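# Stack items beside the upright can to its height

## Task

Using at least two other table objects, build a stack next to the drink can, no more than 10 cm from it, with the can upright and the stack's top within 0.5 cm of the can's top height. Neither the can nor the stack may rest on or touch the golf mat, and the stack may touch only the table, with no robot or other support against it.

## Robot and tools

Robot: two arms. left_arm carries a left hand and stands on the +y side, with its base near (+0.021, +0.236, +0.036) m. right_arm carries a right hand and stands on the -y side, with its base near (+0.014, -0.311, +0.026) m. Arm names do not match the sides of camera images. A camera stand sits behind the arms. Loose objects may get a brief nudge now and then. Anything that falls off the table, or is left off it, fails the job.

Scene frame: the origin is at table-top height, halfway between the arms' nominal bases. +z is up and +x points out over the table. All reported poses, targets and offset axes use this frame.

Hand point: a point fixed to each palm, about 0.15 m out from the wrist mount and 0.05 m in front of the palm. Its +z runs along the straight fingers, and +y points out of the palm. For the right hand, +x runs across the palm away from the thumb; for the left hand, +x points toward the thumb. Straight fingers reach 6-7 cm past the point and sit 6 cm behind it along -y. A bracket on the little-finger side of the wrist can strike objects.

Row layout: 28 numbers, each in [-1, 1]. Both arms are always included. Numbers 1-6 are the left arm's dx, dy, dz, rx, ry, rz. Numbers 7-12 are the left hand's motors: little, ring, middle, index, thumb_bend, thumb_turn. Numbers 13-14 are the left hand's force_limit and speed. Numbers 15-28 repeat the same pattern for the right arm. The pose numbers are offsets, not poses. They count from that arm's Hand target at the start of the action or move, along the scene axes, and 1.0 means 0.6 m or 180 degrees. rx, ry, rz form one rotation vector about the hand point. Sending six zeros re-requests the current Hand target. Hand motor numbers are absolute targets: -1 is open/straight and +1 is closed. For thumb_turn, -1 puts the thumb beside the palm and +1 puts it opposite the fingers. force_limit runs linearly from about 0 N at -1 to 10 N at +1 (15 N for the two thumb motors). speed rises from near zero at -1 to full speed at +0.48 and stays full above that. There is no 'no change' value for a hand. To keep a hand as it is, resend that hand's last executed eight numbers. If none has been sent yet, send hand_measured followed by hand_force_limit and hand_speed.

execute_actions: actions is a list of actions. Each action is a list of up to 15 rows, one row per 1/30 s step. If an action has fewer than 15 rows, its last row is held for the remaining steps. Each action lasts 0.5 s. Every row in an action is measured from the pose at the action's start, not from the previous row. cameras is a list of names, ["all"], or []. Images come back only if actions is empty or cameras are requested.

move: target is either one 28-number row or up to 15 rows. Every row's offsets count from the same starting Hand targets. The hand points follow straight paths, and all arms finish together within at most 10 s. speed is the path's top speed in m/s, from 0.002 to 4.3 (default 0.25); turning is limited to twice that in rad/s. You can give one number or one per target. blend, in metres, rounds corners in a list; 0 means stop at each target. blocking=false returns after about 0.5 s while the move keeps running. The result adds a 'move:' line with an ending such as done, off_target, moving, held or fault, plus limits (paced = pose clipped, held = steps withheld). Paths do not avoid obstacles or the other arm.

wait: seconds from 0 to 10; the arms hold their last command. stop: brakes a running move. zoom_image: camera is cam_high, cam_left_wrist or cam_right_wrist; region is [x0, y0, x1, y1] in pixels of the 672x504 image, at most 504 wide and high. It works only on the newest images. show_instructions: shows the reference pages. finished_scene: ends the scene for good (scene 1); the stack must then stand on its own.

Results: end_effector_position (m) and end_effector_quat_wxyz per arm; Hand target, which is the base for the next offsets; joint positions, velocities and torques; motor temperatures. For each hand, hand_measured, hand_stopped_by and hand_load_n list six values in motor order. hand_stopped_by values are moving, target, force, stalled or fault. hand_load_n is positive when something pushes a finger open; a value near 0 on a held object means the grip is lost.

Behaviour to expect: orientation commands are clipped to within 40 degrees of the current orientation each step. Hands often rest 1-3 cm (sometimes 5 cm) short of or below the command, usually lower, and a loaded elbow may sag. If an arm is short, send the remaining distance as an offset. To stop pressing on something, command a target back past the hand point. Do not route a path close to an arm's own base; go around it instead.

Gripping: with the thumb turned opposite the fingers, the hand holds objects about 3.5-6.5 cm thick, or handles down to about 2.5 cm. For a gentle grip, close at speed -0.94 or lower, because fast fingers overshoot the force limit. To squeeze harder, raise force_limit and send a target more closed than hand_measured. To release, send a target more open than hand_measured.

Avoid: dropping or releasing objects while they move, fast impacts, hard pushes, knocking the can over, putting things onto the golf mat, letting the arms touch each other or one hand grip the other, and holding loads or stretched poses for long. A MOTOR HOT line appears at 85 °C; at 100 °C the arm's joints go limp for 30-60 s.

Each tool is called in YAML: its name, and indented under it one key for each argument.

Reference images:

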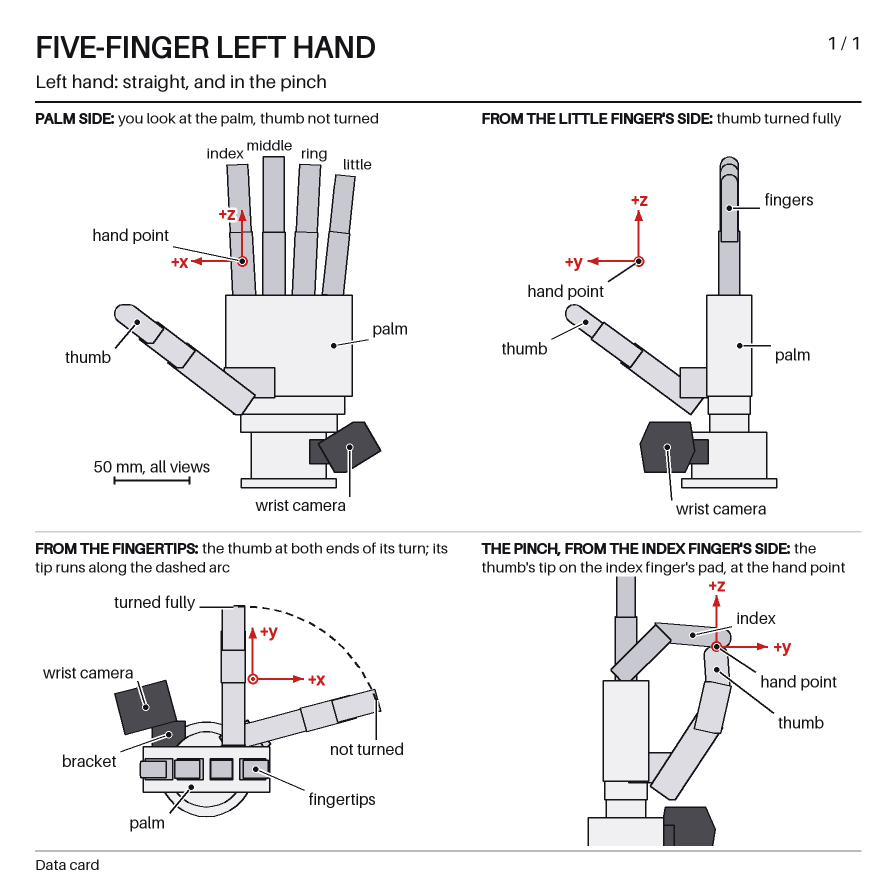

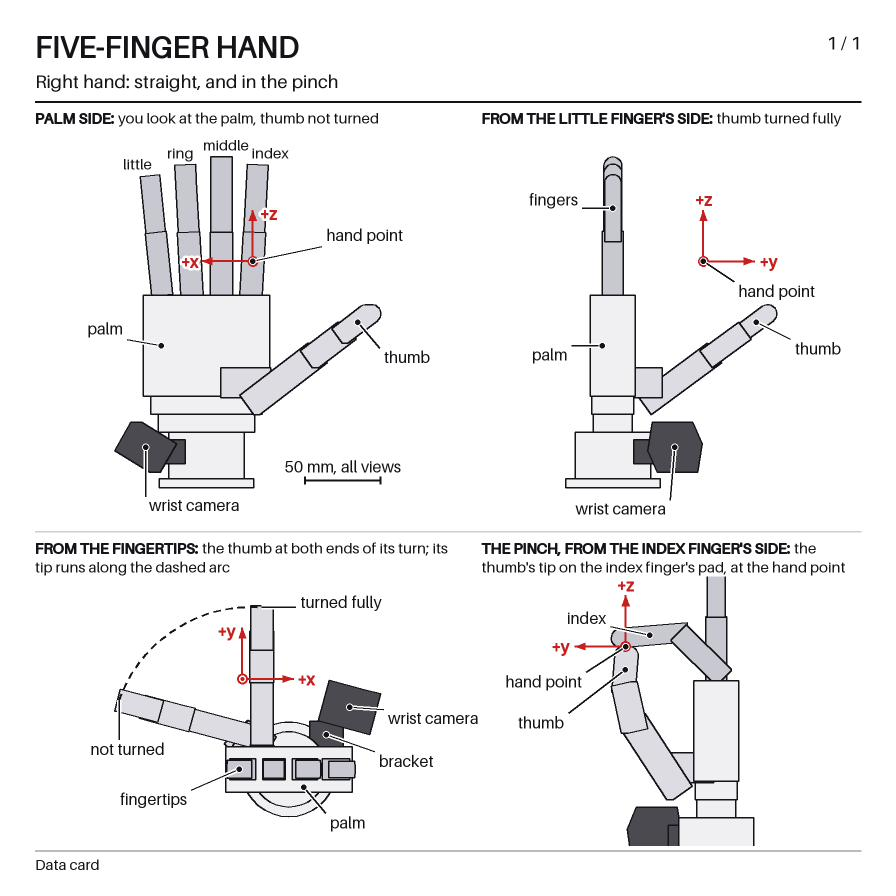

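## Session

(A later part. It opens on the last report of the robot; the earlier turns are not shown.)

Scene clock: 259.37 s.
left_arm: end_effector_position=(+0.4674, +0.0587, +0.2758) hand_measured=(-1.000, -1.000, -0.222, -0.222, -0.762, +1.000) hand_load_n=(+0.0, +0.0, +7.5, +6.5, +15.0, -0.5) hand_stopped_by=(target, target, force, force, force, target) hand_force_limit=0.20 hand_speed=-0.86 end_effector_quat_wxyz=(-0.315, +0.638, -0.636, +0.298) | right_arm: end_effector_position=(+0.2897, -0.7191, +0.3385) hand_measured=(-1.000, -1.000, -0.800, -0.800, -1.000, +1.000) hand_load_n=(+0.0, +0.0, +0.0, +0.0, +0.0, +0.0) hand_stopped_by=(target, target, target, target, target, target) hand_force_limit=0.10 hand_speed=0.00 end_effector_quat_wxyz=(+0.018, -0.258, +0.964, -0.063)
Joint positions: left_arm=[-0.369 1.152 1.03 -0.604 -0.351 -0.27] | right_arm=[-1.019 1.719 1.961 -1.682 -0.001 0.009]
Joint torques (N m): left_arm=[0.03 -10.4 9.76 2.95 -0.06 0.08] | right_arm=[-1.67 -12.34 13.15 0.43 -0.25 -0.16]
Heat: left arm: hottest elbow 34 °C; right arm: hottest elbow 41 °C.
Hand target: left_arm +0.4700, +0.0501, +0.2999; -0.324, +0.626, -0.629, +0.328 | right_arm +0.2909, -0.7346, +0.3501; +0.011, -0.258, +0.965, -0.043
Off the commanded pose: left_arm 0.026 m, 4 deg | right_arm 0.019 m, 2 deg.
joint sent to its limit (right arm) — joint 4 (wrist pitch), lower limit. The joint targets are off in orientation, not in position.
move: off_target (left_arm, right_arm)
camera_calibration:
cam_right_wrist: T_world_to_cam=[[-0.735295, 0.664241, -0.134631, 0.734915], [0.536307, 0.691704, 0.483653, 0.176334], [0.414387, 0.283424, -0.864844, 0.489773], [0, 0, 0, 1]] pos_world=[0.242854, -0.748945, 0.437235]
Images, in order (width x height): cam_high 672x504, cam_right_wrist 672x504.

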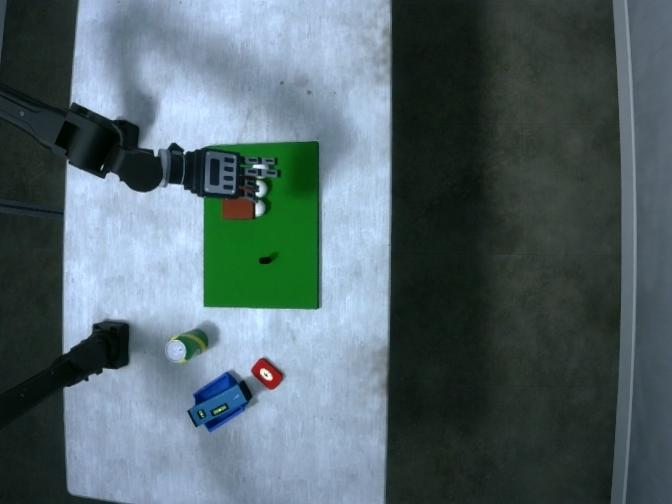

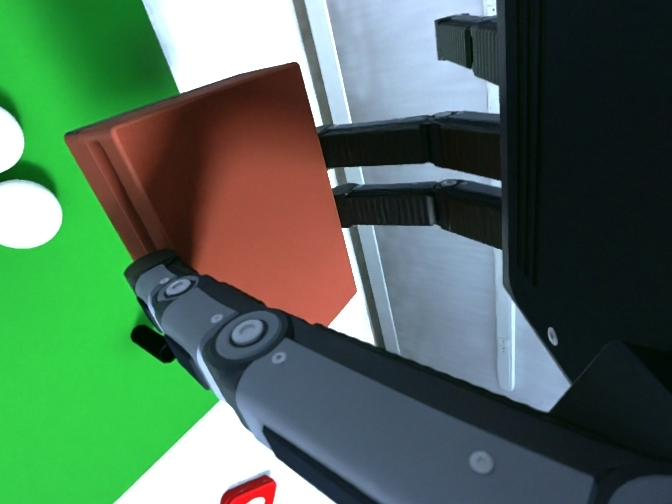

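move:
  target:
    - [-0.05,-0.4,0.03,0,0,-0.15,-1,-1,0.3,0.3,0.2,1,0.2,-0.86, 0,0,0,0,0,0,-1,-1,-0.8,-0.8,-1,1,0.1,0]
    - [-0.19,-0.84,-0.02,0,0,-0.3444,-1,-1,0.3,0.3,0.2,1,0.2,-0.86, 0,0,0,0,0,0,-1,-1,-0.8,-0.8,-1,1,0.1,0]
  speed: 0.22
  blend: [0.04,0]
  cameras: ["all"]

zoom_image:
  camera: "cam_high"
  region: [150, 350, 290, 460]

Scene clock: 265.37 s.
left_arm: end_effector_position=(+0.3520, -0.4341, +0.2502) hand_measured=(-1.000, -1.000, -0.222, -0.222, -0.762, +1.000) hand_load_n=(+0.0, +0.0, +7.5, +6.5, +15.0, -1.0) hand_stopped_by=(target, target, force, force, force, target) hand_force_limit=0.20 hand_speed=-0.86 end_effector_quat_wxyz=(+0.103, -0.223, +0.874, -0.419) | right_arm: end_effector_position=(+0.2897, -0.7191, +0.3385) hand_measured=(-1.000, -1.000, -0.800, -0.800, -1.000, +1.000) hand_load_n=(+0.0, +0.0, +0.0, +0.0, +0.0, +0.0) hand_stopped_by=(target, target, target, target, target, target) hand_force_limit=0.10 hand_speed=0.00 end_effector_quat_wxyz=(+0.018, -0.258, +0.964, -0.063)
Joint positions: left_arm=[-1.01 1.864 1.748 -0.563 0.009 -0.001] | right_arm=[-1.019 1.719 1.961 -1.682 -0.001 0.009]
Joint torques (N m): left_arm=[0.62 -19.9 14.53 1.85 0.23 0.09] | right_arm=[-1.73 -12.4 13.12 0.42 -0.25 -0.17]
Motor temperatures (°C): left_arm=[22 26 34 24 21 24] | right_arm=[25 25 42 23 21 22]
Heat: left arm: hottest elbow 34 °C; right arm: hottest elbow 42 °C.
Hand target: left_arm +0.3560, -0.4539, +0.2879; +0.109, -0.212, +0.862, -0.448 | right_arm +0.2909, -0.7346, +0.3501; +0.011, -0.258, +0.965, -0.043
Off the commanded pose: left_arm 0.043 m, 4 deg | right_arm 0.019 m, 2 deg.
joint sent to its limit (right arm) — joint 4 (wrist pitch), lower limit. The joint targets are off in orientation, not in position.
move: off_target (left_arm, right_arm)
camera_calibration:
cam_left_wrist: T_world_to_cam=[[0.0861514, -0.624861, 0.775968, -0.499626], [-0.987555, 0.0493072, 0.149348, 0.333276], [-0.131583, -0.779177, -0.612837, -0.0189661], [0, 0, 0, 1]] pos_world=[0.369676, -0.343408, 0.326297]
cam_right_wrist: T_world_to_cam=[[-0.735295, 0.664241, -0.134631, 0.734915], [0.536307, 0.691704, 0.483653, 0.176334], [0.414387, 0.283424, -0.864844, 0.489773], [0, 0, 0, 1]] pos_world=[0.242854, -0.748945, 0.437235]

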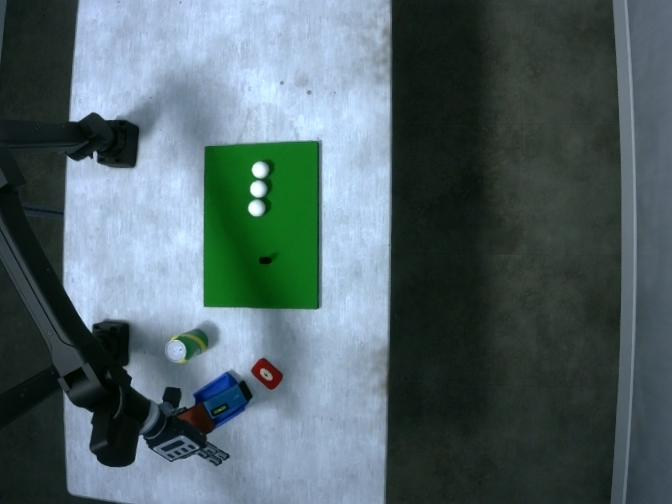

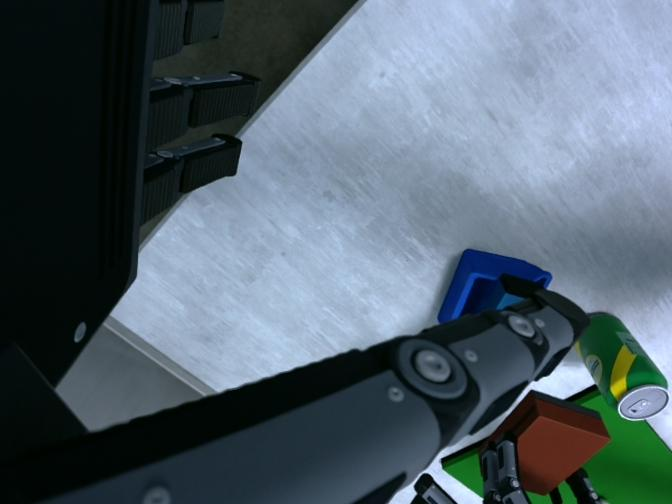

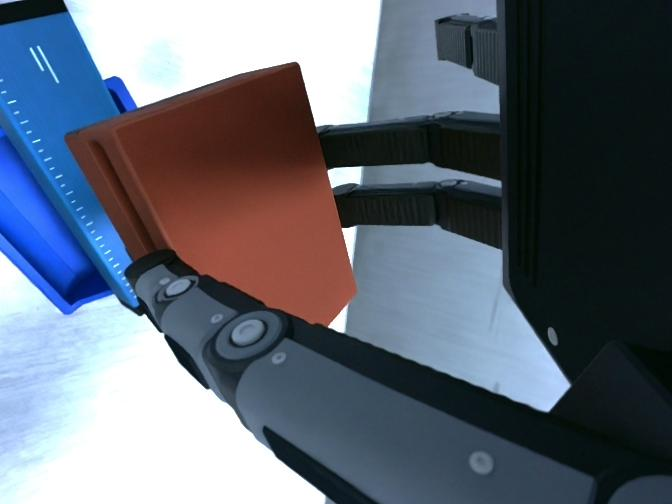

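Scaled by 3.600.

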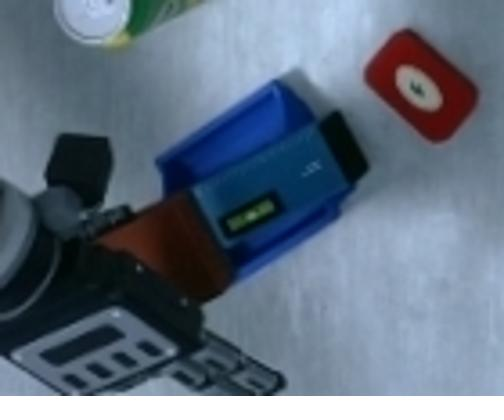

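zoom_image:
  camera: "cam_high"
  region: [160, 380, 260, 460]

zoom_image:
  camera: "cam_left_wrist"
  region: [400, 230, 672, 504]

Scaled by 5.040.

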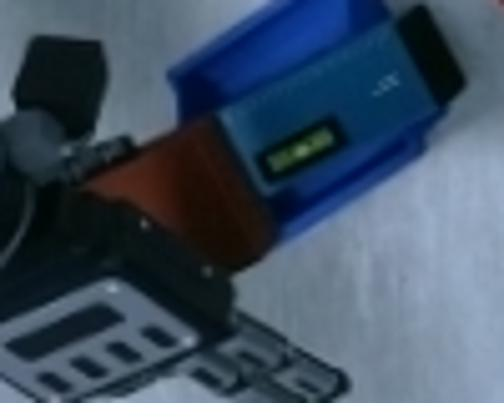

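Scaled by 1.839.

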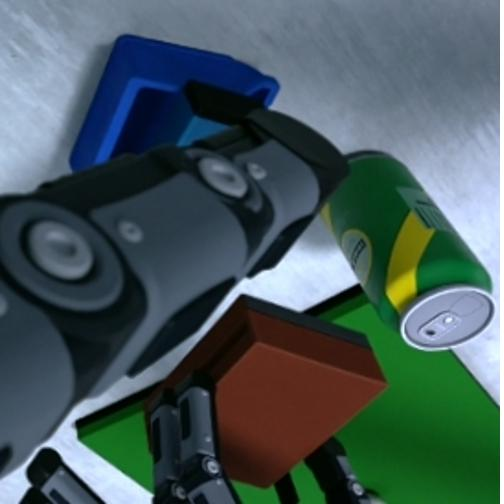

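move:
  target: [0.008,-0.02,-0.21,0,0,0,-1,-1,0.3,0.3,0.2,1,0.2,-0.86, 0,0,0,0,0,0,-1,-1,-0.8,-0.8,-1,1,0.1,0]
  speed: 0.15
  cameras: ["cam_right_wrist","cam_high","cam_left_wrist"]

zoom_image:
  camera: "cam_high"
  region: [160, 380, 260, 460]

zoom_image:
  camera: "cam_left_wrist"
  region: [400, 230, 672, 504]

Scene clock: 269.73 s.
left_arm: end_effector_position=(+0.3622, -0.4527, +0.1442) hand_measured=(-1.000, -1.000, -0.222, -0.222, -0.762, +1.000) hand_load_n=(+0.0, +0.0, +8.0, +5.5, +15.0, +0.0) hand_stopped_by=(target, target, force, force, force, target) hand_force_limit=0.20 hand_speed=-0.86 end_effector_quat_wxyz=(+0.105, -0.222, +0.871, -0.426) | right_arm: end_effector_position=(+0.2897, -0.7191, +0.3385) hand_measured=(-1.000, -1.000, -0.800, -0.800, -1.000, +1.000) hand_load_n=(+0.0, +0.0, +0.0, +0.0, +0.0, +0.0) hand_stopped_by=(target, target, target, target, target, target) hand_force_limit=0.10 hand_speed=0.00 end_effector_quat_wxyz=(+0.018, -0.258, +0.964, -0.063)
Joint positions: left_arm=[-1.01 1.979 1.629 -0.312 0.009 -0.001] | right_arm=[-1.019 1.719 1.961 -1.682 -0.001 0.009]
Joint torques (N m): left_arm=[0.44 -21.83 9.58 3.08 0.15 0.08] | right_arm=[-1.67 -12.45 13.14 0.43 -0.25 -0.17]
Heat: left arm: hottest elbow 35 °C; right arm: hottest elbow 42 °C.
Hand target: left_arm +0.3608, -0.4660, +0.1622; +0.109, -0.212, +0.861, -0.448 | right_arm +0.2909, -0.7346, +0.3501; +0.011, -0.258, +0.965, -0.043
Off the commanded pose: left_arm 0.022 m, 3 deg | right_arm 0.019 m, 2 deg.
joint sent to its limit (right arm) — joint 4 (wrist pitch), lower limit. The joint targets are off in orientation, not in position.
move: off_target (left_arm, right_arm)
camera_calibration:
cam_left_wrist: T_world_to_cam=[[0.079382, -0.613233, 0.785903, -0.423592], [-0.988773, 0.0516821, 0.1402, 0.363047], [-0.126593, -0.78821, -0.602245, -0.104503], [0, 0, 0, 1]] pos_world=[0.379368, -0.360894, 0.219066]
cam_right_wrist: T_world_to_cam=[[-0.735295, 0.664241, -0.134631, 0.734915], [0.536307, 0.691704, 0.483653, 0.176334], [0.414387, 0.283424, -0.864844, 0.489773], [0, 0, 0, 1]] pos_world=[0.242854, -0.748945, 0.437235]

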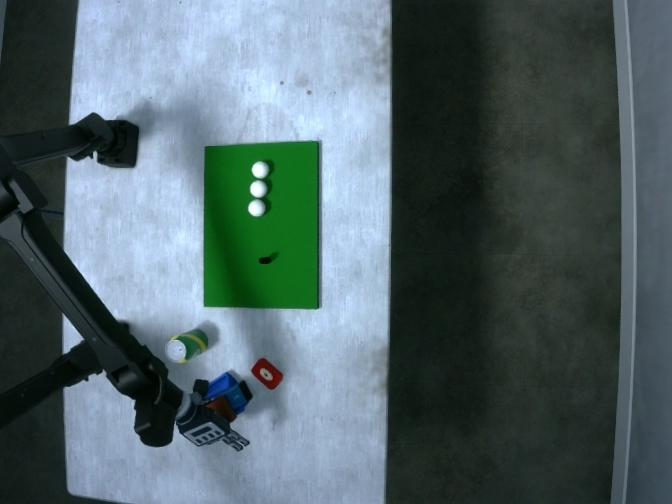

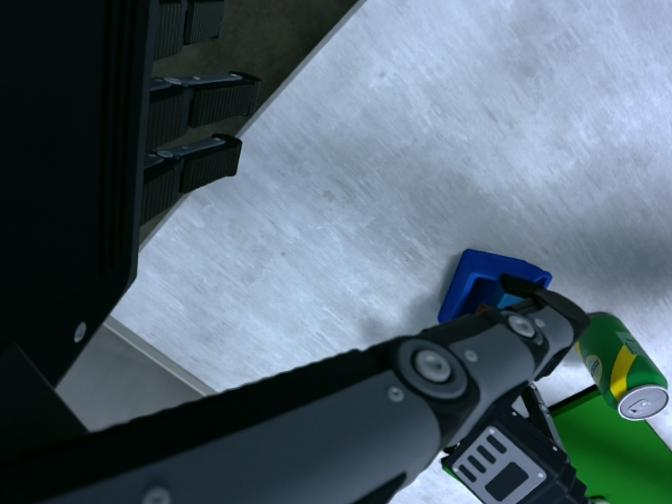

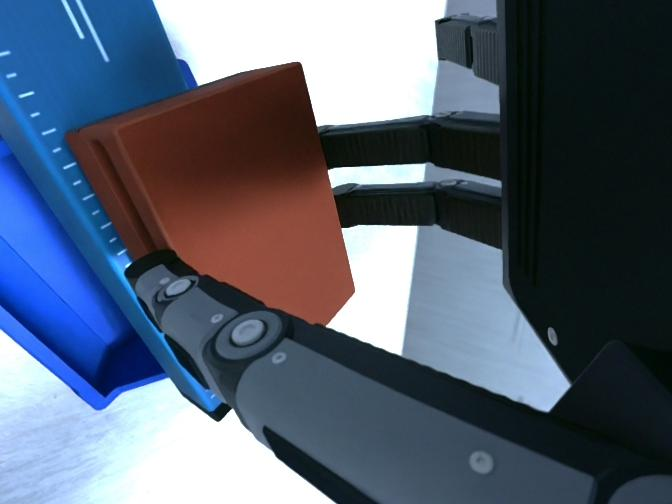

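Scaled by 5.040.

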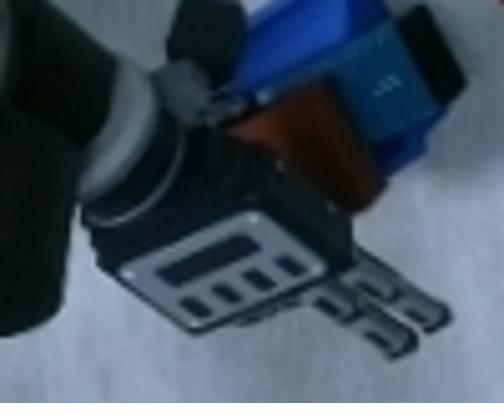

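Scaled by 1.839.

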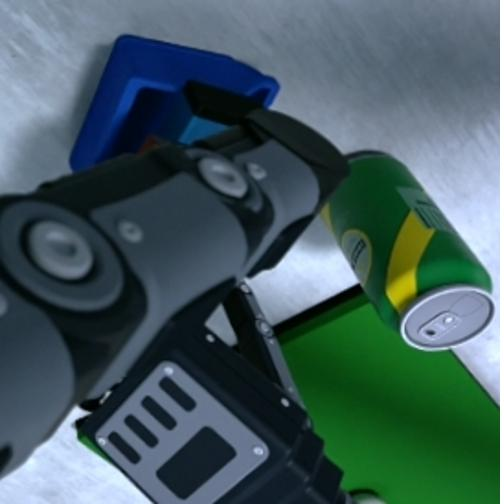

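move:
  target:
    - [-0.012,-0.012,-0.067,0,0,0,-1,-1,0.3,0.3,0.2,1,0.2,-0.86, 0,0,0,0,0,0,-1,-1,-0.8,-0.8,-1,1,0.1,0]
    - [-0.012,-0.012,-0.092,0,0,0,-1,-1,0.3,0.3,0.2,1,0.2,-0.86, 0,0,0,0,0,0,-1,-1,-0.8,-0.8,-1,1,0.1,0]
  speed: 0.06
  cameras: ["cam_right_wrist","cam_high","cam_left_wrist"]

zoom_image:
  camera: "cam_high"
  region: [160, 380, 260, 460]

Scene clock: 273.07 s.
left_arm: end_effector_position=(+0.3657, -0.4662, +0.1406) hand_measured=(-1.000, -1.000, -0.222, -0.222, -0.762, +1.000) hand_load_n=(+0.0, +0.0, +7.5, +5.5, +14.5, -1.5) hand_stopped_by=(target, target, force, force, force, target) hand_force_limit=0.20 hand_speed=-0.86 end_effector_quat_wxyz=(+0.116, -0.216, +0.853, -0.461) | right_arm: end_effector_position=(+0.2897, -0.7191, +0.3385) hand_measured=(-1.000, -1.000, -0.800, -0.800, -1.000, +1.000) hand_load_n=(+0.0, +0.0, +0.0, +0.0, +0.0, +0.0) hand_stopped_by=(target, target, target, target, target, target) hand_force_limit=0.10 hand_speed=0.00 end_effector_quat_wxyz=(+0.018, -0.258, +0.964, -0.063)
Joint positions: left_arm=[-1.016 1.988 1.592 -0.184 0.002 -0.001] | right_arm=[-1.019 1.719 1.961 -1.682 -0.001 0.009]
Joint torques (N m): left_arm=[-0.26 -17.32 7.77 2.71 -0.09 0.01] | right_arm=[-1.73 -12.4 13.15 0.42 -0.24 -0.17]
Heat: left arm: hottest elbow 35 °C; right arm: hottest elbow 42 °C.
Hand target: left_arm +0.3536, -0.4731, +0.1069; +0.109, -0.212, +0.862, -0.448 | right_arm +0.2909, -0.7346, +0.3501; +0.011, -0.258, +0.965, -0.043
Off the commanded pose: left_arm 0.036 m, 2 deg | right_arm 0.019 m, 2 deg.
joint sent to its limit (right arm) — joint 4 (wrist pitch), lower limit. The joint targets are off in orientation, not in position.
move: off_target (left_arm, right_arm)
camera_calibration:
cam_left_wrist: T_world_to_cam=[[0.044234, -0.556248, 0.829838, -0.396191], [-0.99374, 0.0607988, 0.0937247, 0.380163], [-0.102587, -0.828789, -0.550077, -0.151833], [0, 0, 0, 1]] pos_world=[0.379732, -0.369332, 0.209624]
cam_right_wrist: T_world_to_cam=[[-0.735295, 0.664241, -0.134631, 0.734915], [0.536307, 0.691704, 0.483653, 0.176334], [0.414387, 0.283424, -0.864844, 0.489773], [0, 0, 0, 1]] pos_world=[0.242854, -0.748945, 0.437235]

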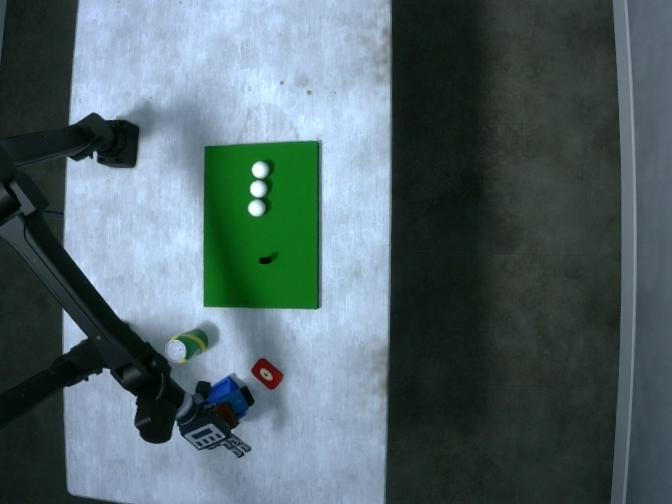

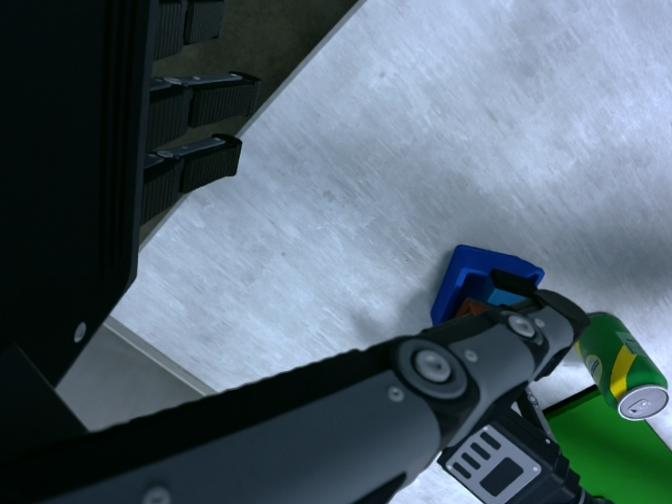

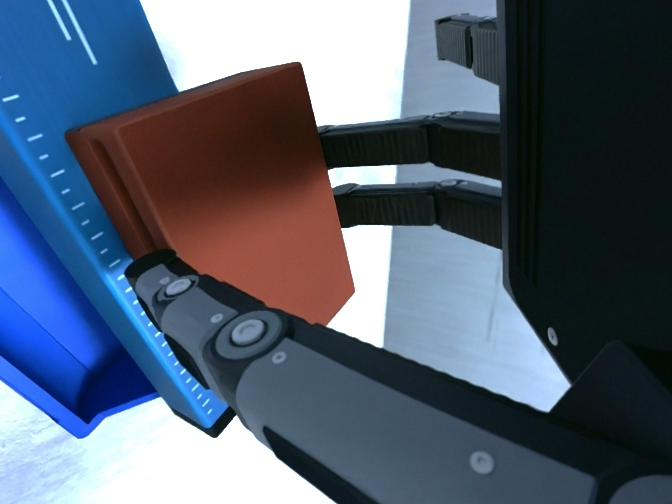

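Scaled by 5.040.

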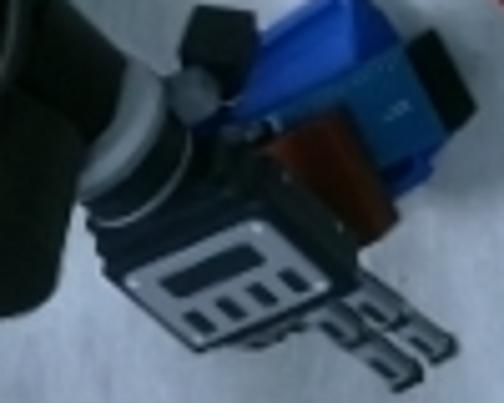

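zoom_image:
  camera: "cam_right_wrist"
  region: [0, 0, 300, 225]

zoom_image:
  camera: "cam_right_wrist"
  region: [0, 220, 300, 445]

Scaled by 1.680.

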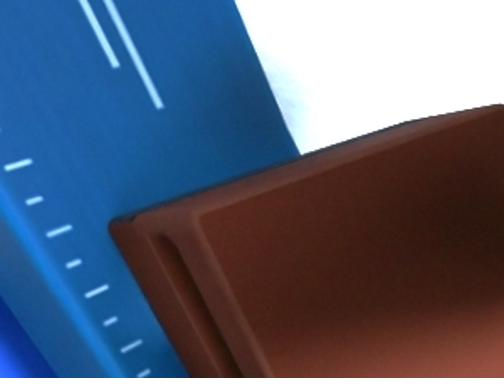

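Scaled by 1.680.

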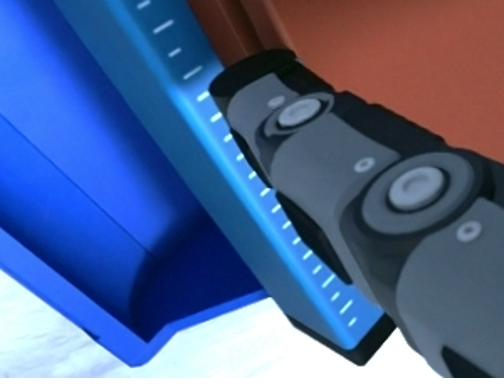

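zoom_image:
  camera: "cam_high"
  region: [205, 390, 255, 430]

zoom_image:
  camera: "cam_left_wrist"
  region: [420, 230, 600, 400]

Scaled by 10.080.

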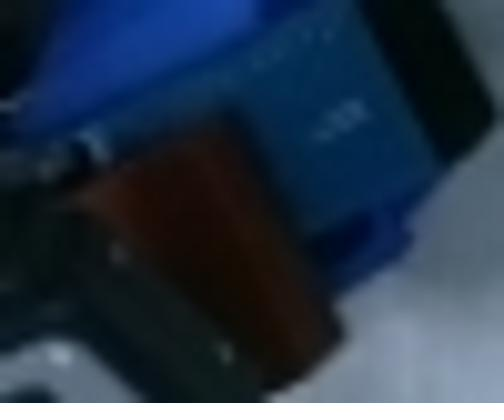

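Scaled by 2.800.

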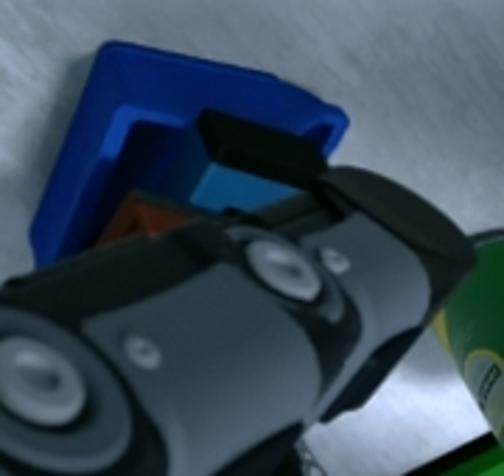

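move:
  target:
    - [0.0,0.0,0.2,0,0,0,-1,-1,0.3,0.3,0.2,1,0.2,-0.86, 0,0,0,0,0,0,-1,-1,-0.8,-0.8,-1,-1,0.1,0]
    - [-0.12,0.17,0.25,0,0,0,-1,-1,0.3,0.3,0.2,1,0.2,-0.86, 0,0,0,0,0,0,-1,-1,-0.8,-0.8,-1,-1,0.1,0]
  speed: 0.15
  cameras: ["all"]

zoom_image:
  camera: "cam_high"
  region: [170, 340, 270, 440]

zoom_image:
  camera: "cam_left_wrist"
  region: [400, 210, 600, 400]

Scene clock: 288.70 s.
left_arm: end_effector_position=(+0.2880, -0.3595, +0.2229) hand_measured=(-1.000, -1.000, -0.222, -0.222, -0.762, +1.000) hand_load_n=(+0.0, +0.0, +7.5, +6.0, +15.0, -0.5) hand_stopped_by=(target, target, force, force, force, target) hand_force_limit=0.20 hand_speed=-0.86 end_effector_quat_wxyz=(+0.107, -0.216, +0.878, -0.414) | right_arm: end_effector_position=(+0.2897, -0.7190, +0.3385) hand_measured=(-1.000, -1.000, -0.800, -0.800, -1.000, -1.000) hand_load_n=(+0.0, +0.0, +0.0, +0.0, +0.0, +0.0) hand_stopped_by=(target, target, target, target, target, target) hand_force_limit=0.10 hand_speed=0.00 end_effector_quat_wxyz=(+0.018, -0.258, +0.964, -0.063)
Joint positions: left_arm=[-1.05 1.633 1.367 -0.421 -0.023 -0.008] | right_arm=[-1.019 1.719 1.961 -1.682 -0.001 0.009]
Joint torques (N m): left_arm=[-0.09 -19.19 9.63 3 -0.07 -0.09] | right_arm=[-1.79 -12.45 13.14 0.43 -0.25 -0.17]
Heat: left arm: hottest elbow 33 °C; right arm: hottest elbow 43 °C.
Hand target: left_arm +0.2817, -0.3711, +0.2569; +0.109, -0.212, +0.861, -0.448 | right_arm +0.2909, -0.7345, +0.3501; +0.011, -0.258, +0.965, -0.043
Off the commanded pose: left_arm 0.036 m, 4 deg | right_arm 0.019 m, 2 deg.
joint sent to its limit (right arm) — joint 4 (wrist pitch), lower limit. The joint targets are off in orientation, not in position.
move: off_target (left_arm, right_arm)
camera_calibration:
cam_left_wrist: T_world_to_cam=[[0.072071, -0.636109, 0.768226, -0.424648], [-0.988341, 0.0580241, 0.140766, 0.275806], [-0.134118, -0.769414, -0.624511, 0.0209039], [0, 0, 0, 1]] pos_world=[0.305999, -0.270042, 0.300456]
cam_right_wrist: T_world_to_cam=[[-0.735525, 0.663952, -0.134799, 0.734828], [0.535839, 0.691857, 0.483953, 0.176431], [0.414583, 0.283729, -0.864649, 0.489869], [0, 0, 0, 1]] pos_world=[0.242855, -0.748945, 0.437235]

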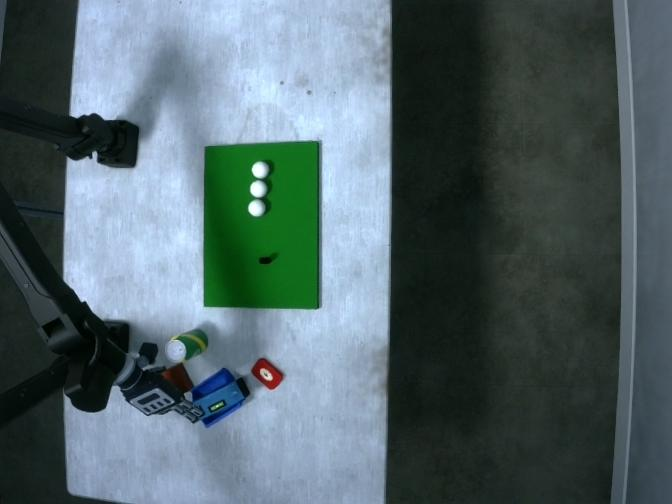

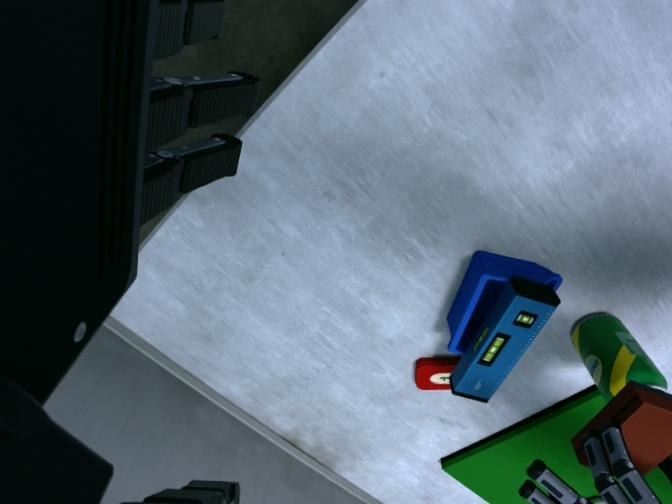

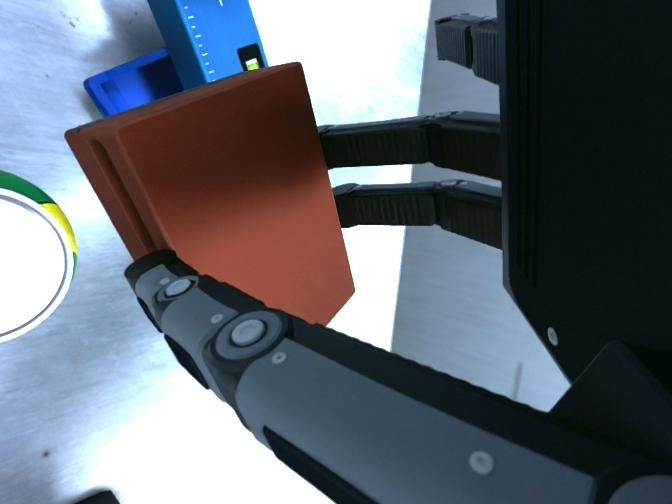

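Scaled by 5.040.

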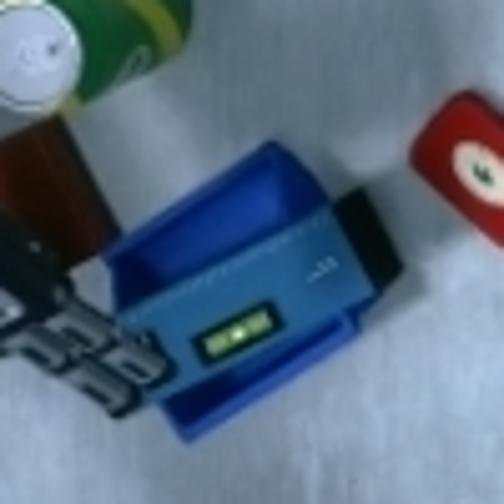

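Scaled by 2.520.

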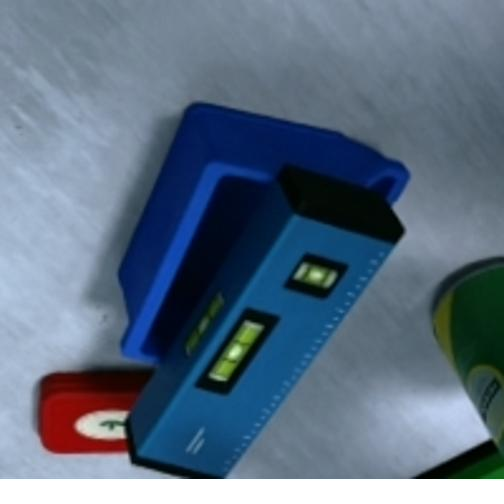

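move:
  target:
    - [0.1,0.08,0.05,0,0,0,-1,-1,0.3,0.3,0.2,1,0.2,-0.86, 0,0,0,0,0,0,-1,-1,-0.8,-0.8,-1,-1,0.1,0]
    - [0.363,0.16,0.02,0,0,0,-1,-1,0.3,0.3,0.2,1,0.2,-0.86, 0,0,0,0,0,0,-1,-1,-0.8,-0.8,-1,-1,0.1,0]
    - [0.363,0.16,-0.27,0,0,0,-1,-1,0.3,0.3,0.2,1,0.2,-0.86, 0,0,0,0,0,0,-1,-1,-0.8,-0.8,-1,-1,0.1,0]
  speed: [0.25,0.25,0.15]
  blend: [0.03,0.03,0]
  cameras: ["all"]

Scene clock: 297.97 s.
left_arm: end_effector_position=(+0.4886, -0.2688, +0.0800) hand_measured=(-1.000, -1.000, -0.222, -0.222, -0.762, +1.000) hand_load_n=(+0.0, -0.5, +8.0, +6.0, +15.0, -0.5) hand_stopped_by=(target, target, force, force, force, target) hand_force_limit=0.20 hand_speed=-0.86 end_effector_quat_wxyz=(+0.097, -0.220, +0.870, -0.430) | right_arm: end_effector_position=(+0.2897, -0.7190, +0.3385) hand_measured=(-1.000, -1.000, -0.800, -0.800, -1.000, -1.000) hand_load_n=(+0.0, +0.0, +0.0, +0.0, -0.5, +0.0) hand_stopped_by=(target, target, target, target, target, target) hand_force_limit=0.10 hand_speed=0.00 end_effector_quat_wxyz=(+0.018, -0.258, +0.964, -0.063)
Joint positions: left_arm=[-0.657 1.906 1.327 -0.116 0.304 0.218] | right_arm=[-1.019 1.719 1.961 -1.682 -0.001 0.009]
Joint torques (N m): left_arm=[1.67 -19.66 8.64 2.95 0.45 0.09] | right_arm=[-1.73 -12.45 13.15 0.43 -0.25 -0.17]
Heat: left arm: hottest elbow 33 °C; right arm: hottest elbow 44 °C.
Hand target: left_arm +0.4995, -0.2751, +0.0949; +0.109, -0.212, +0.861, -0.448 | right_arm +0.2909, -0.7345, +0.3501; +0.011, -0.258, +0.965, -0.043
Off the commanded pose: left_arm 0.020 m, 3 deg | right_arm 0.019 m, 2 deg.
joint sent to its limit (right arm) — joint 4 (wrist pitch), lower limit. The joint targets are off in orientation, not in position.
move: off_target (left_arm, right_arm)
camera_calibration:
cam_left_wrist: T_world_to_cam=[[0.0808504, -0.605221, 0.791941, -0.269535], [-0.98656, 0.0645999, 0.150088, 0.489117], [-0.141996, -0.793432, -0.591863, 0.0230898], [0, 0, 0, 1]] pos_world=[0.507613, -0.176405, 0.153711]
cam_right_wrist: T_world_to_cam=[[-0.735525, 0.663952, -0.134799, 0.734828], [0.535839, 0.691857, 0.483953, 0.176431], [0.414583, 0.283729, -0.864649, 0.489869], [0, 0, 0, 1]] pos_world=[0.242855, -0.748945, 0.437235]

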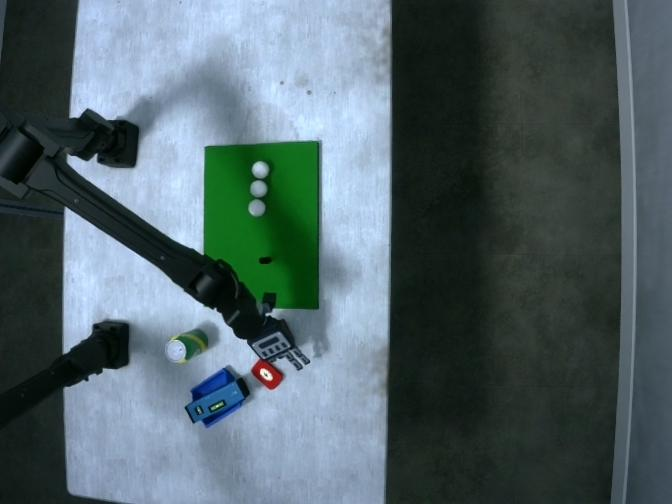

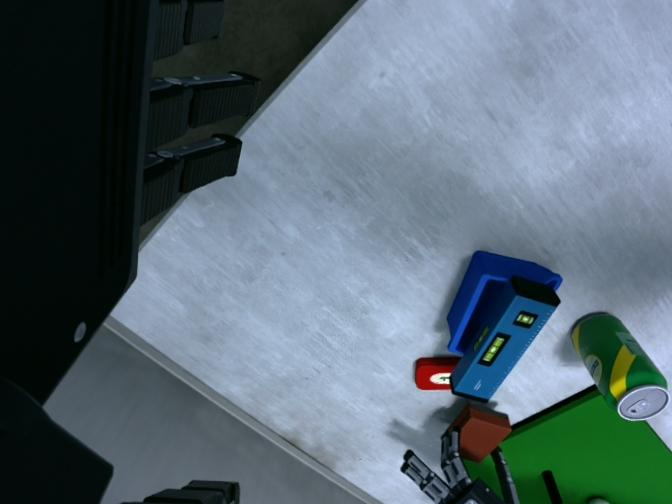

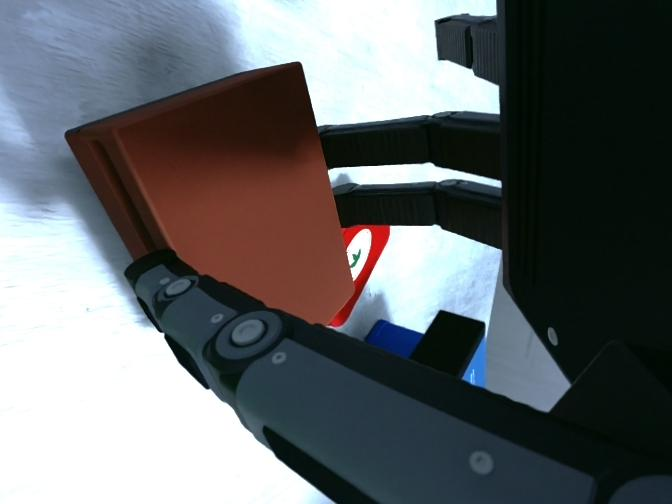

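move:
  target:
    - [0,0,-0.06,0,0,0,-1,-1,0.3,0.3,0.2,1,0.2,-0.86, 0,0,0,0,0,0,-1,-1,-0.8,-0.8,-1,-1,0.1,0]
  speed: 0.06
  cameras: ["cam_right_wrist","cam_left_wrist"]

Scene clock: 302.00 s.
left_arm: end_effector_position=(+0.4902, -0.2708, +0.0528) hand_measured=(-1.000, -1.000, -0.222, -0.222, -0.762, +1.000) hand_load_n=(+0.0, -0.5, +8.0, +5.5, +15.0, -0.5) hand_stopped_by=(target, target, force, force, force, target) hand_force_limit=0.20 hand_speed=-0.86 end_effector_quat_wxyz=(+0.099, -0.217, +0.868, -0.436) | right_arm: end_effector_position=(+0.2897, -0.7190, +0.3385) hand_measured=(-1.000, -1.000, -0.800, -0.800, -1.000, -1.000) hand_load_n=(+0.0, +0.0, +0.0, +0.0, +0.0, +0.0) hand_stopped_by=(target, target, target, target, target, target) hand_force_limit=0.10 hand_speed=0.00 end_effector_quat_wxyz=(+0.018, -0.258, +0.964, -0.063)
Joint positions: left_arm=[-0.657 1.949 1.304 -0.035 0.306 0.218] | right_arm=[-1.019 1.719 1.961 -1.682 -0.001 0.009]
Joint torques (N m): left_arm=[1.73 -18.73 8.02 2.97 0.34 0.08] | right_arm=[-1.79 -12.45 13.15 0.42 -0.25 -0.17]
Heat: left arm: hottest elbow 34 °C; right arm: hottest elbow 44 °C.
Hand target: left_arm +0.4995, -0.2751, +0.0589; +0.109, -0.212, +0.862, -0.448 | right_arm +0.2909, -0.7345, +0.3501; +0.011, -0.258, +0.965, -0.043
Off the commanded pose: left_arm 0.012 m, 2 deg | right_arm 0.019 m, 2 deg.
joint sent to its limit (right arm) — joint 4 (wrist pitch), lower limit. The joint targets are off in orientation, not in position.
move: off_target (left_arm, right_arm)
camera_calibration:
cam_left_wrist: T_world_to_cam=[[0.0718785, -0.597349, 0.798754, -0.243136], [-0.987789, 0.0683501, 0.140005, 0.497027], [-0.138227, -0.799064, -0.585141, 0.00201363], [0, 0, 0, 1]] pos_world=[0.508712, -0.1776, 0.125798]
cam_right_wrist: T_world_to_cam=[[-0.735525, 0.663952, -0.134799, 0.734828], [0.535839, 0.691857, 0.483953, 0.176431], [0.414583, 0.283729, -0.864649, 0.489869], [0, 0, 0, 1]] pos_world=[0.242855, -0.748945, 0.437235]
Images, in order (width x height): cam_left_wrist 672x504, cam_right_wrist 672x504.

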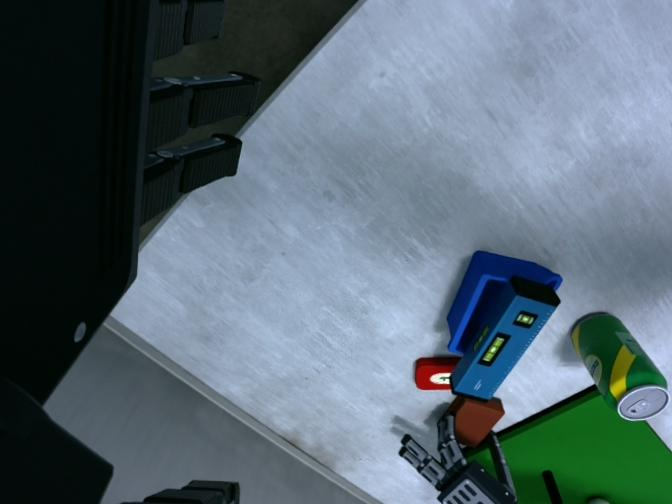

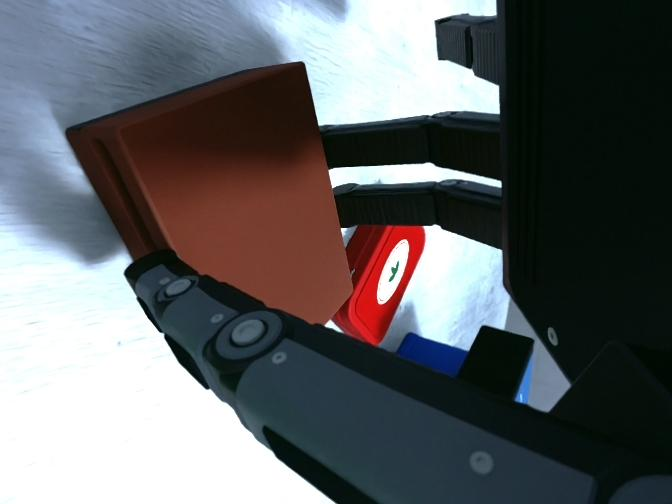

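move:
  target:
    - [0,0,-0.025,0,0,0,-1,-1,0.3,0.3,0.2,1,0.2,-0.86, 0,0,0,0,0,0,-1,-1,-0.8,-0.8,-1,-1,0.1,0]
  speed: 0.04
  cameras: ["cam_right_wrist"]

zoom_image:
  camera: "cam_right_wrist"
  region: [30, 60, 330, 300]

Scene clock: 303.27 s.
left_arm: end_effector_position=(+0.4908, -0.2719, +0.0511) hand_measured=(-1.000, -1.000, -0.222, -0.222, -0.762, +1.000) hand_load_n=(+0.0, +0.0, +5.5, +3.5, +16.5, -1.5) hand_stopped_by=(target, target, force, force, force, target) hand_force_limit=0.20 hand_speed=-0.86 end_effector_quat_wxyz=(+0.102, -0.215, +0.865, -0.442) | right_arm: end_effector_position=(+0.2897, -0.7190, +0.3385) hand_measured=(-1.000, -1.000, -0.800, -0.800, -1.000, -1.000) hand_load_n=(+0.0, +0.0, +0.0, +0.0, +0.0, +0.0) hand_stopped_by=(target, target, target, target, target, target) hand_force_limit=0.10 hand_speed=0.00 end_effector_quat_wxyz=(+0.018, -0.258, +0.964, -0.063)
Joint positions: left_arm=[-0.657 1.952 1.295 -0.01 0.309 0.218] | right_arm=[-1.019 1.719 1.961 -1.682 -0.001 0.009]
Joint torques (N m): left_arm=[1.67 -16.79 7.86 3.33 0.25 0.08] | right_arm=[-1.73 -12.4 13.14 0.44 -0.26 -0.17]
Heat: left arm: hottest elbow 33 °C; right arm: hottest elbow 44 °C.
Hand target: left_arm +0.4994, -0.2750, +0.0438; +0.109, -0.212, +0.862, -0.448 | right_arm +0.2909, -0.7345, +0.3501; +0.011, -0.258, +0.965, -0.043
Off the commanded pose: left_arm 0.012 m, 1 deg | right_arm 0.019 m, 2 deg.
joint sent to its limit (right arm) — joint 4 (wrist pitch), lower limit. The joint targets are off in orientation, not in position.
move: off_target (left_arm, right_arm)
camera_calibration:
cam_right_wrist: T_world_to_cam=[[-0.735525, 0.663952, -0.134799, 0.734828], [0.535839, 0.691857, 0.483953, 0.176431], [0.414583, 0.283729, -0.864649, 0.489869], [0, 0, 0, 1]] pos_world=[0.242855, -0.748945, 0.437235]
Images, in order (width x height): cam_right_wrist 672x504.

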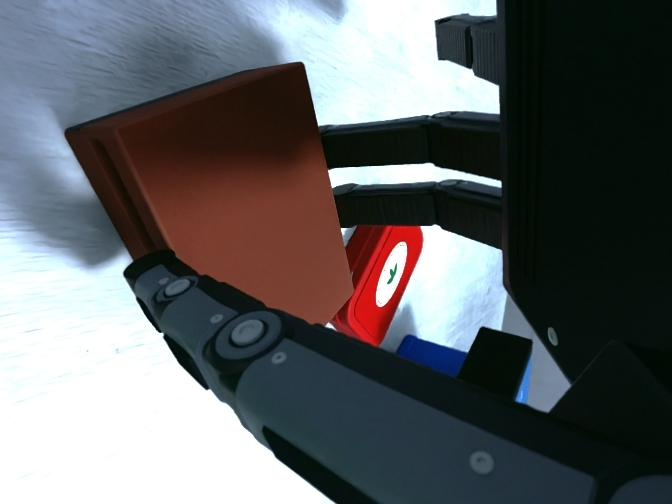

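Scaled by 1.680.

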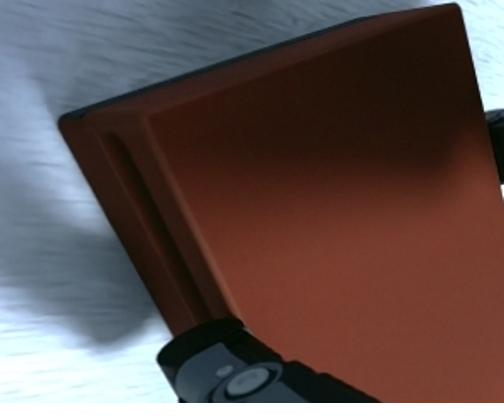

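move:
  target:
    - [0,0,0.008,0,0,0,-1,-1,-0.35,-0.35,-0.9,1,0.2,-0.8, 0,0,0,0,0,0,-1,-1,-0.8,-0.8,-1,-1,0.1,0]
    - [0,0,0.008,0,0,0,-1,-1,-0.9,-0.9,-1,1,0.2,-0.3, 0,0,0,0,0,0,-1,-1,-0.8,-0.8,-1,-1,0.1,0]
  speed: 0.06
  cameras: ["cam_right_wrist"]

Scene clock: 307.00 s.
left_arm: end_effector_position=(+0.4923, -0.2732, +0.0510) hand_measured=(-1.000, -1.000, -0.900, -0.900, -1.000, +1.000) hand_load_n=(+0.0, +0.0, +0.0, +0.0, +0.0, +0.0) hand_stopped_by=(target, target, target, target, target, target) hand_force_limit=0.20 hand_speed=-0.30 end_effector_quat_wxyz=(+0.104, -0.214, +0.863, -0.445) | right_arm: end_effector_position=(+0.2897, -0.7190, +0.3385) hand_measured=(-1.000, -1.000, -0.800, -0.800, -1.000, -1.000) hand_load_n=(+0.0, +0.0, +0.0, +0.0, +0.0, +0.0) hand_stopped_by=(target, target, target, target, target, target) hand_force_limit=0.10 hand_speed=0.00 end_effector_quat_wxyz=(+0.018, -0.258, +0.964, -0.063)
Joint positions: left_arm=[-0.657 1.955 1.295 0.002 0.309 0.218] | right_arm=[-1.019 1.719 1.961 -1.682 -0.001 0.009]
Joint torques (N m): left_arm=[1.67 -17.67 8.14 2.45 0.25 0.08] | right_arm=[-1.79 -12.4 13.15 0.44 -0.25 -0.16]
Heat: left arm: hottest elbow 33 °C; right arm: hottest elbow 44 °C.
Hand target: left_arm +0.4994, -0.2750, +0.0485; +0.109, -0.212, +0.862, -0.448 | right_arm +0.2909, -0.7345, +0.3501; +0.011, -0.258, +0.965, -0.043
Off the commanded pose: left_arm 0.008 m, 1 deg | right_arm 0.019 m, 2 deg.
joint sent to its limit (right arm) — joint 4 (wrist pitch), lower limit. The joint targets are off in orientation, not in position.
move: off_target (right_arm)
camera_calibration:
cam_right_wrist: T_world_to_cam=[[-0.735525, 0.663952, -0.134799, 0.734828], [0.535839, 0.691857, 0.483953, 0.176431], [0.414583, 0.283729, -0.864649, 0.489869], [0, 0, 0, 1]] pos_world=[0.242855, -0.748945, 0.437235]
Images, in order (width x height): cam_right_wrist 672x504.

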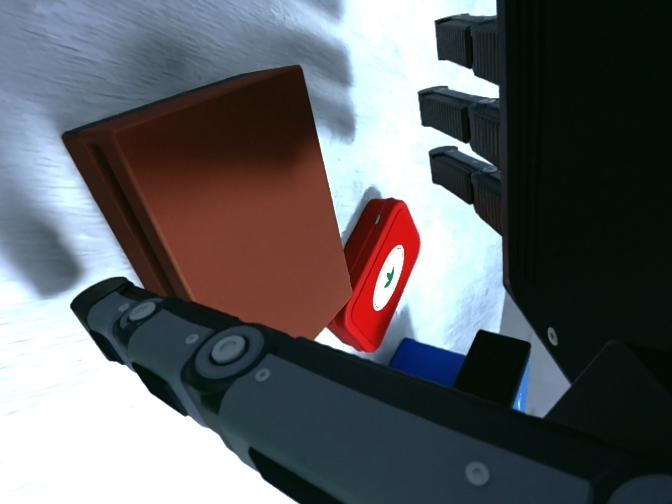

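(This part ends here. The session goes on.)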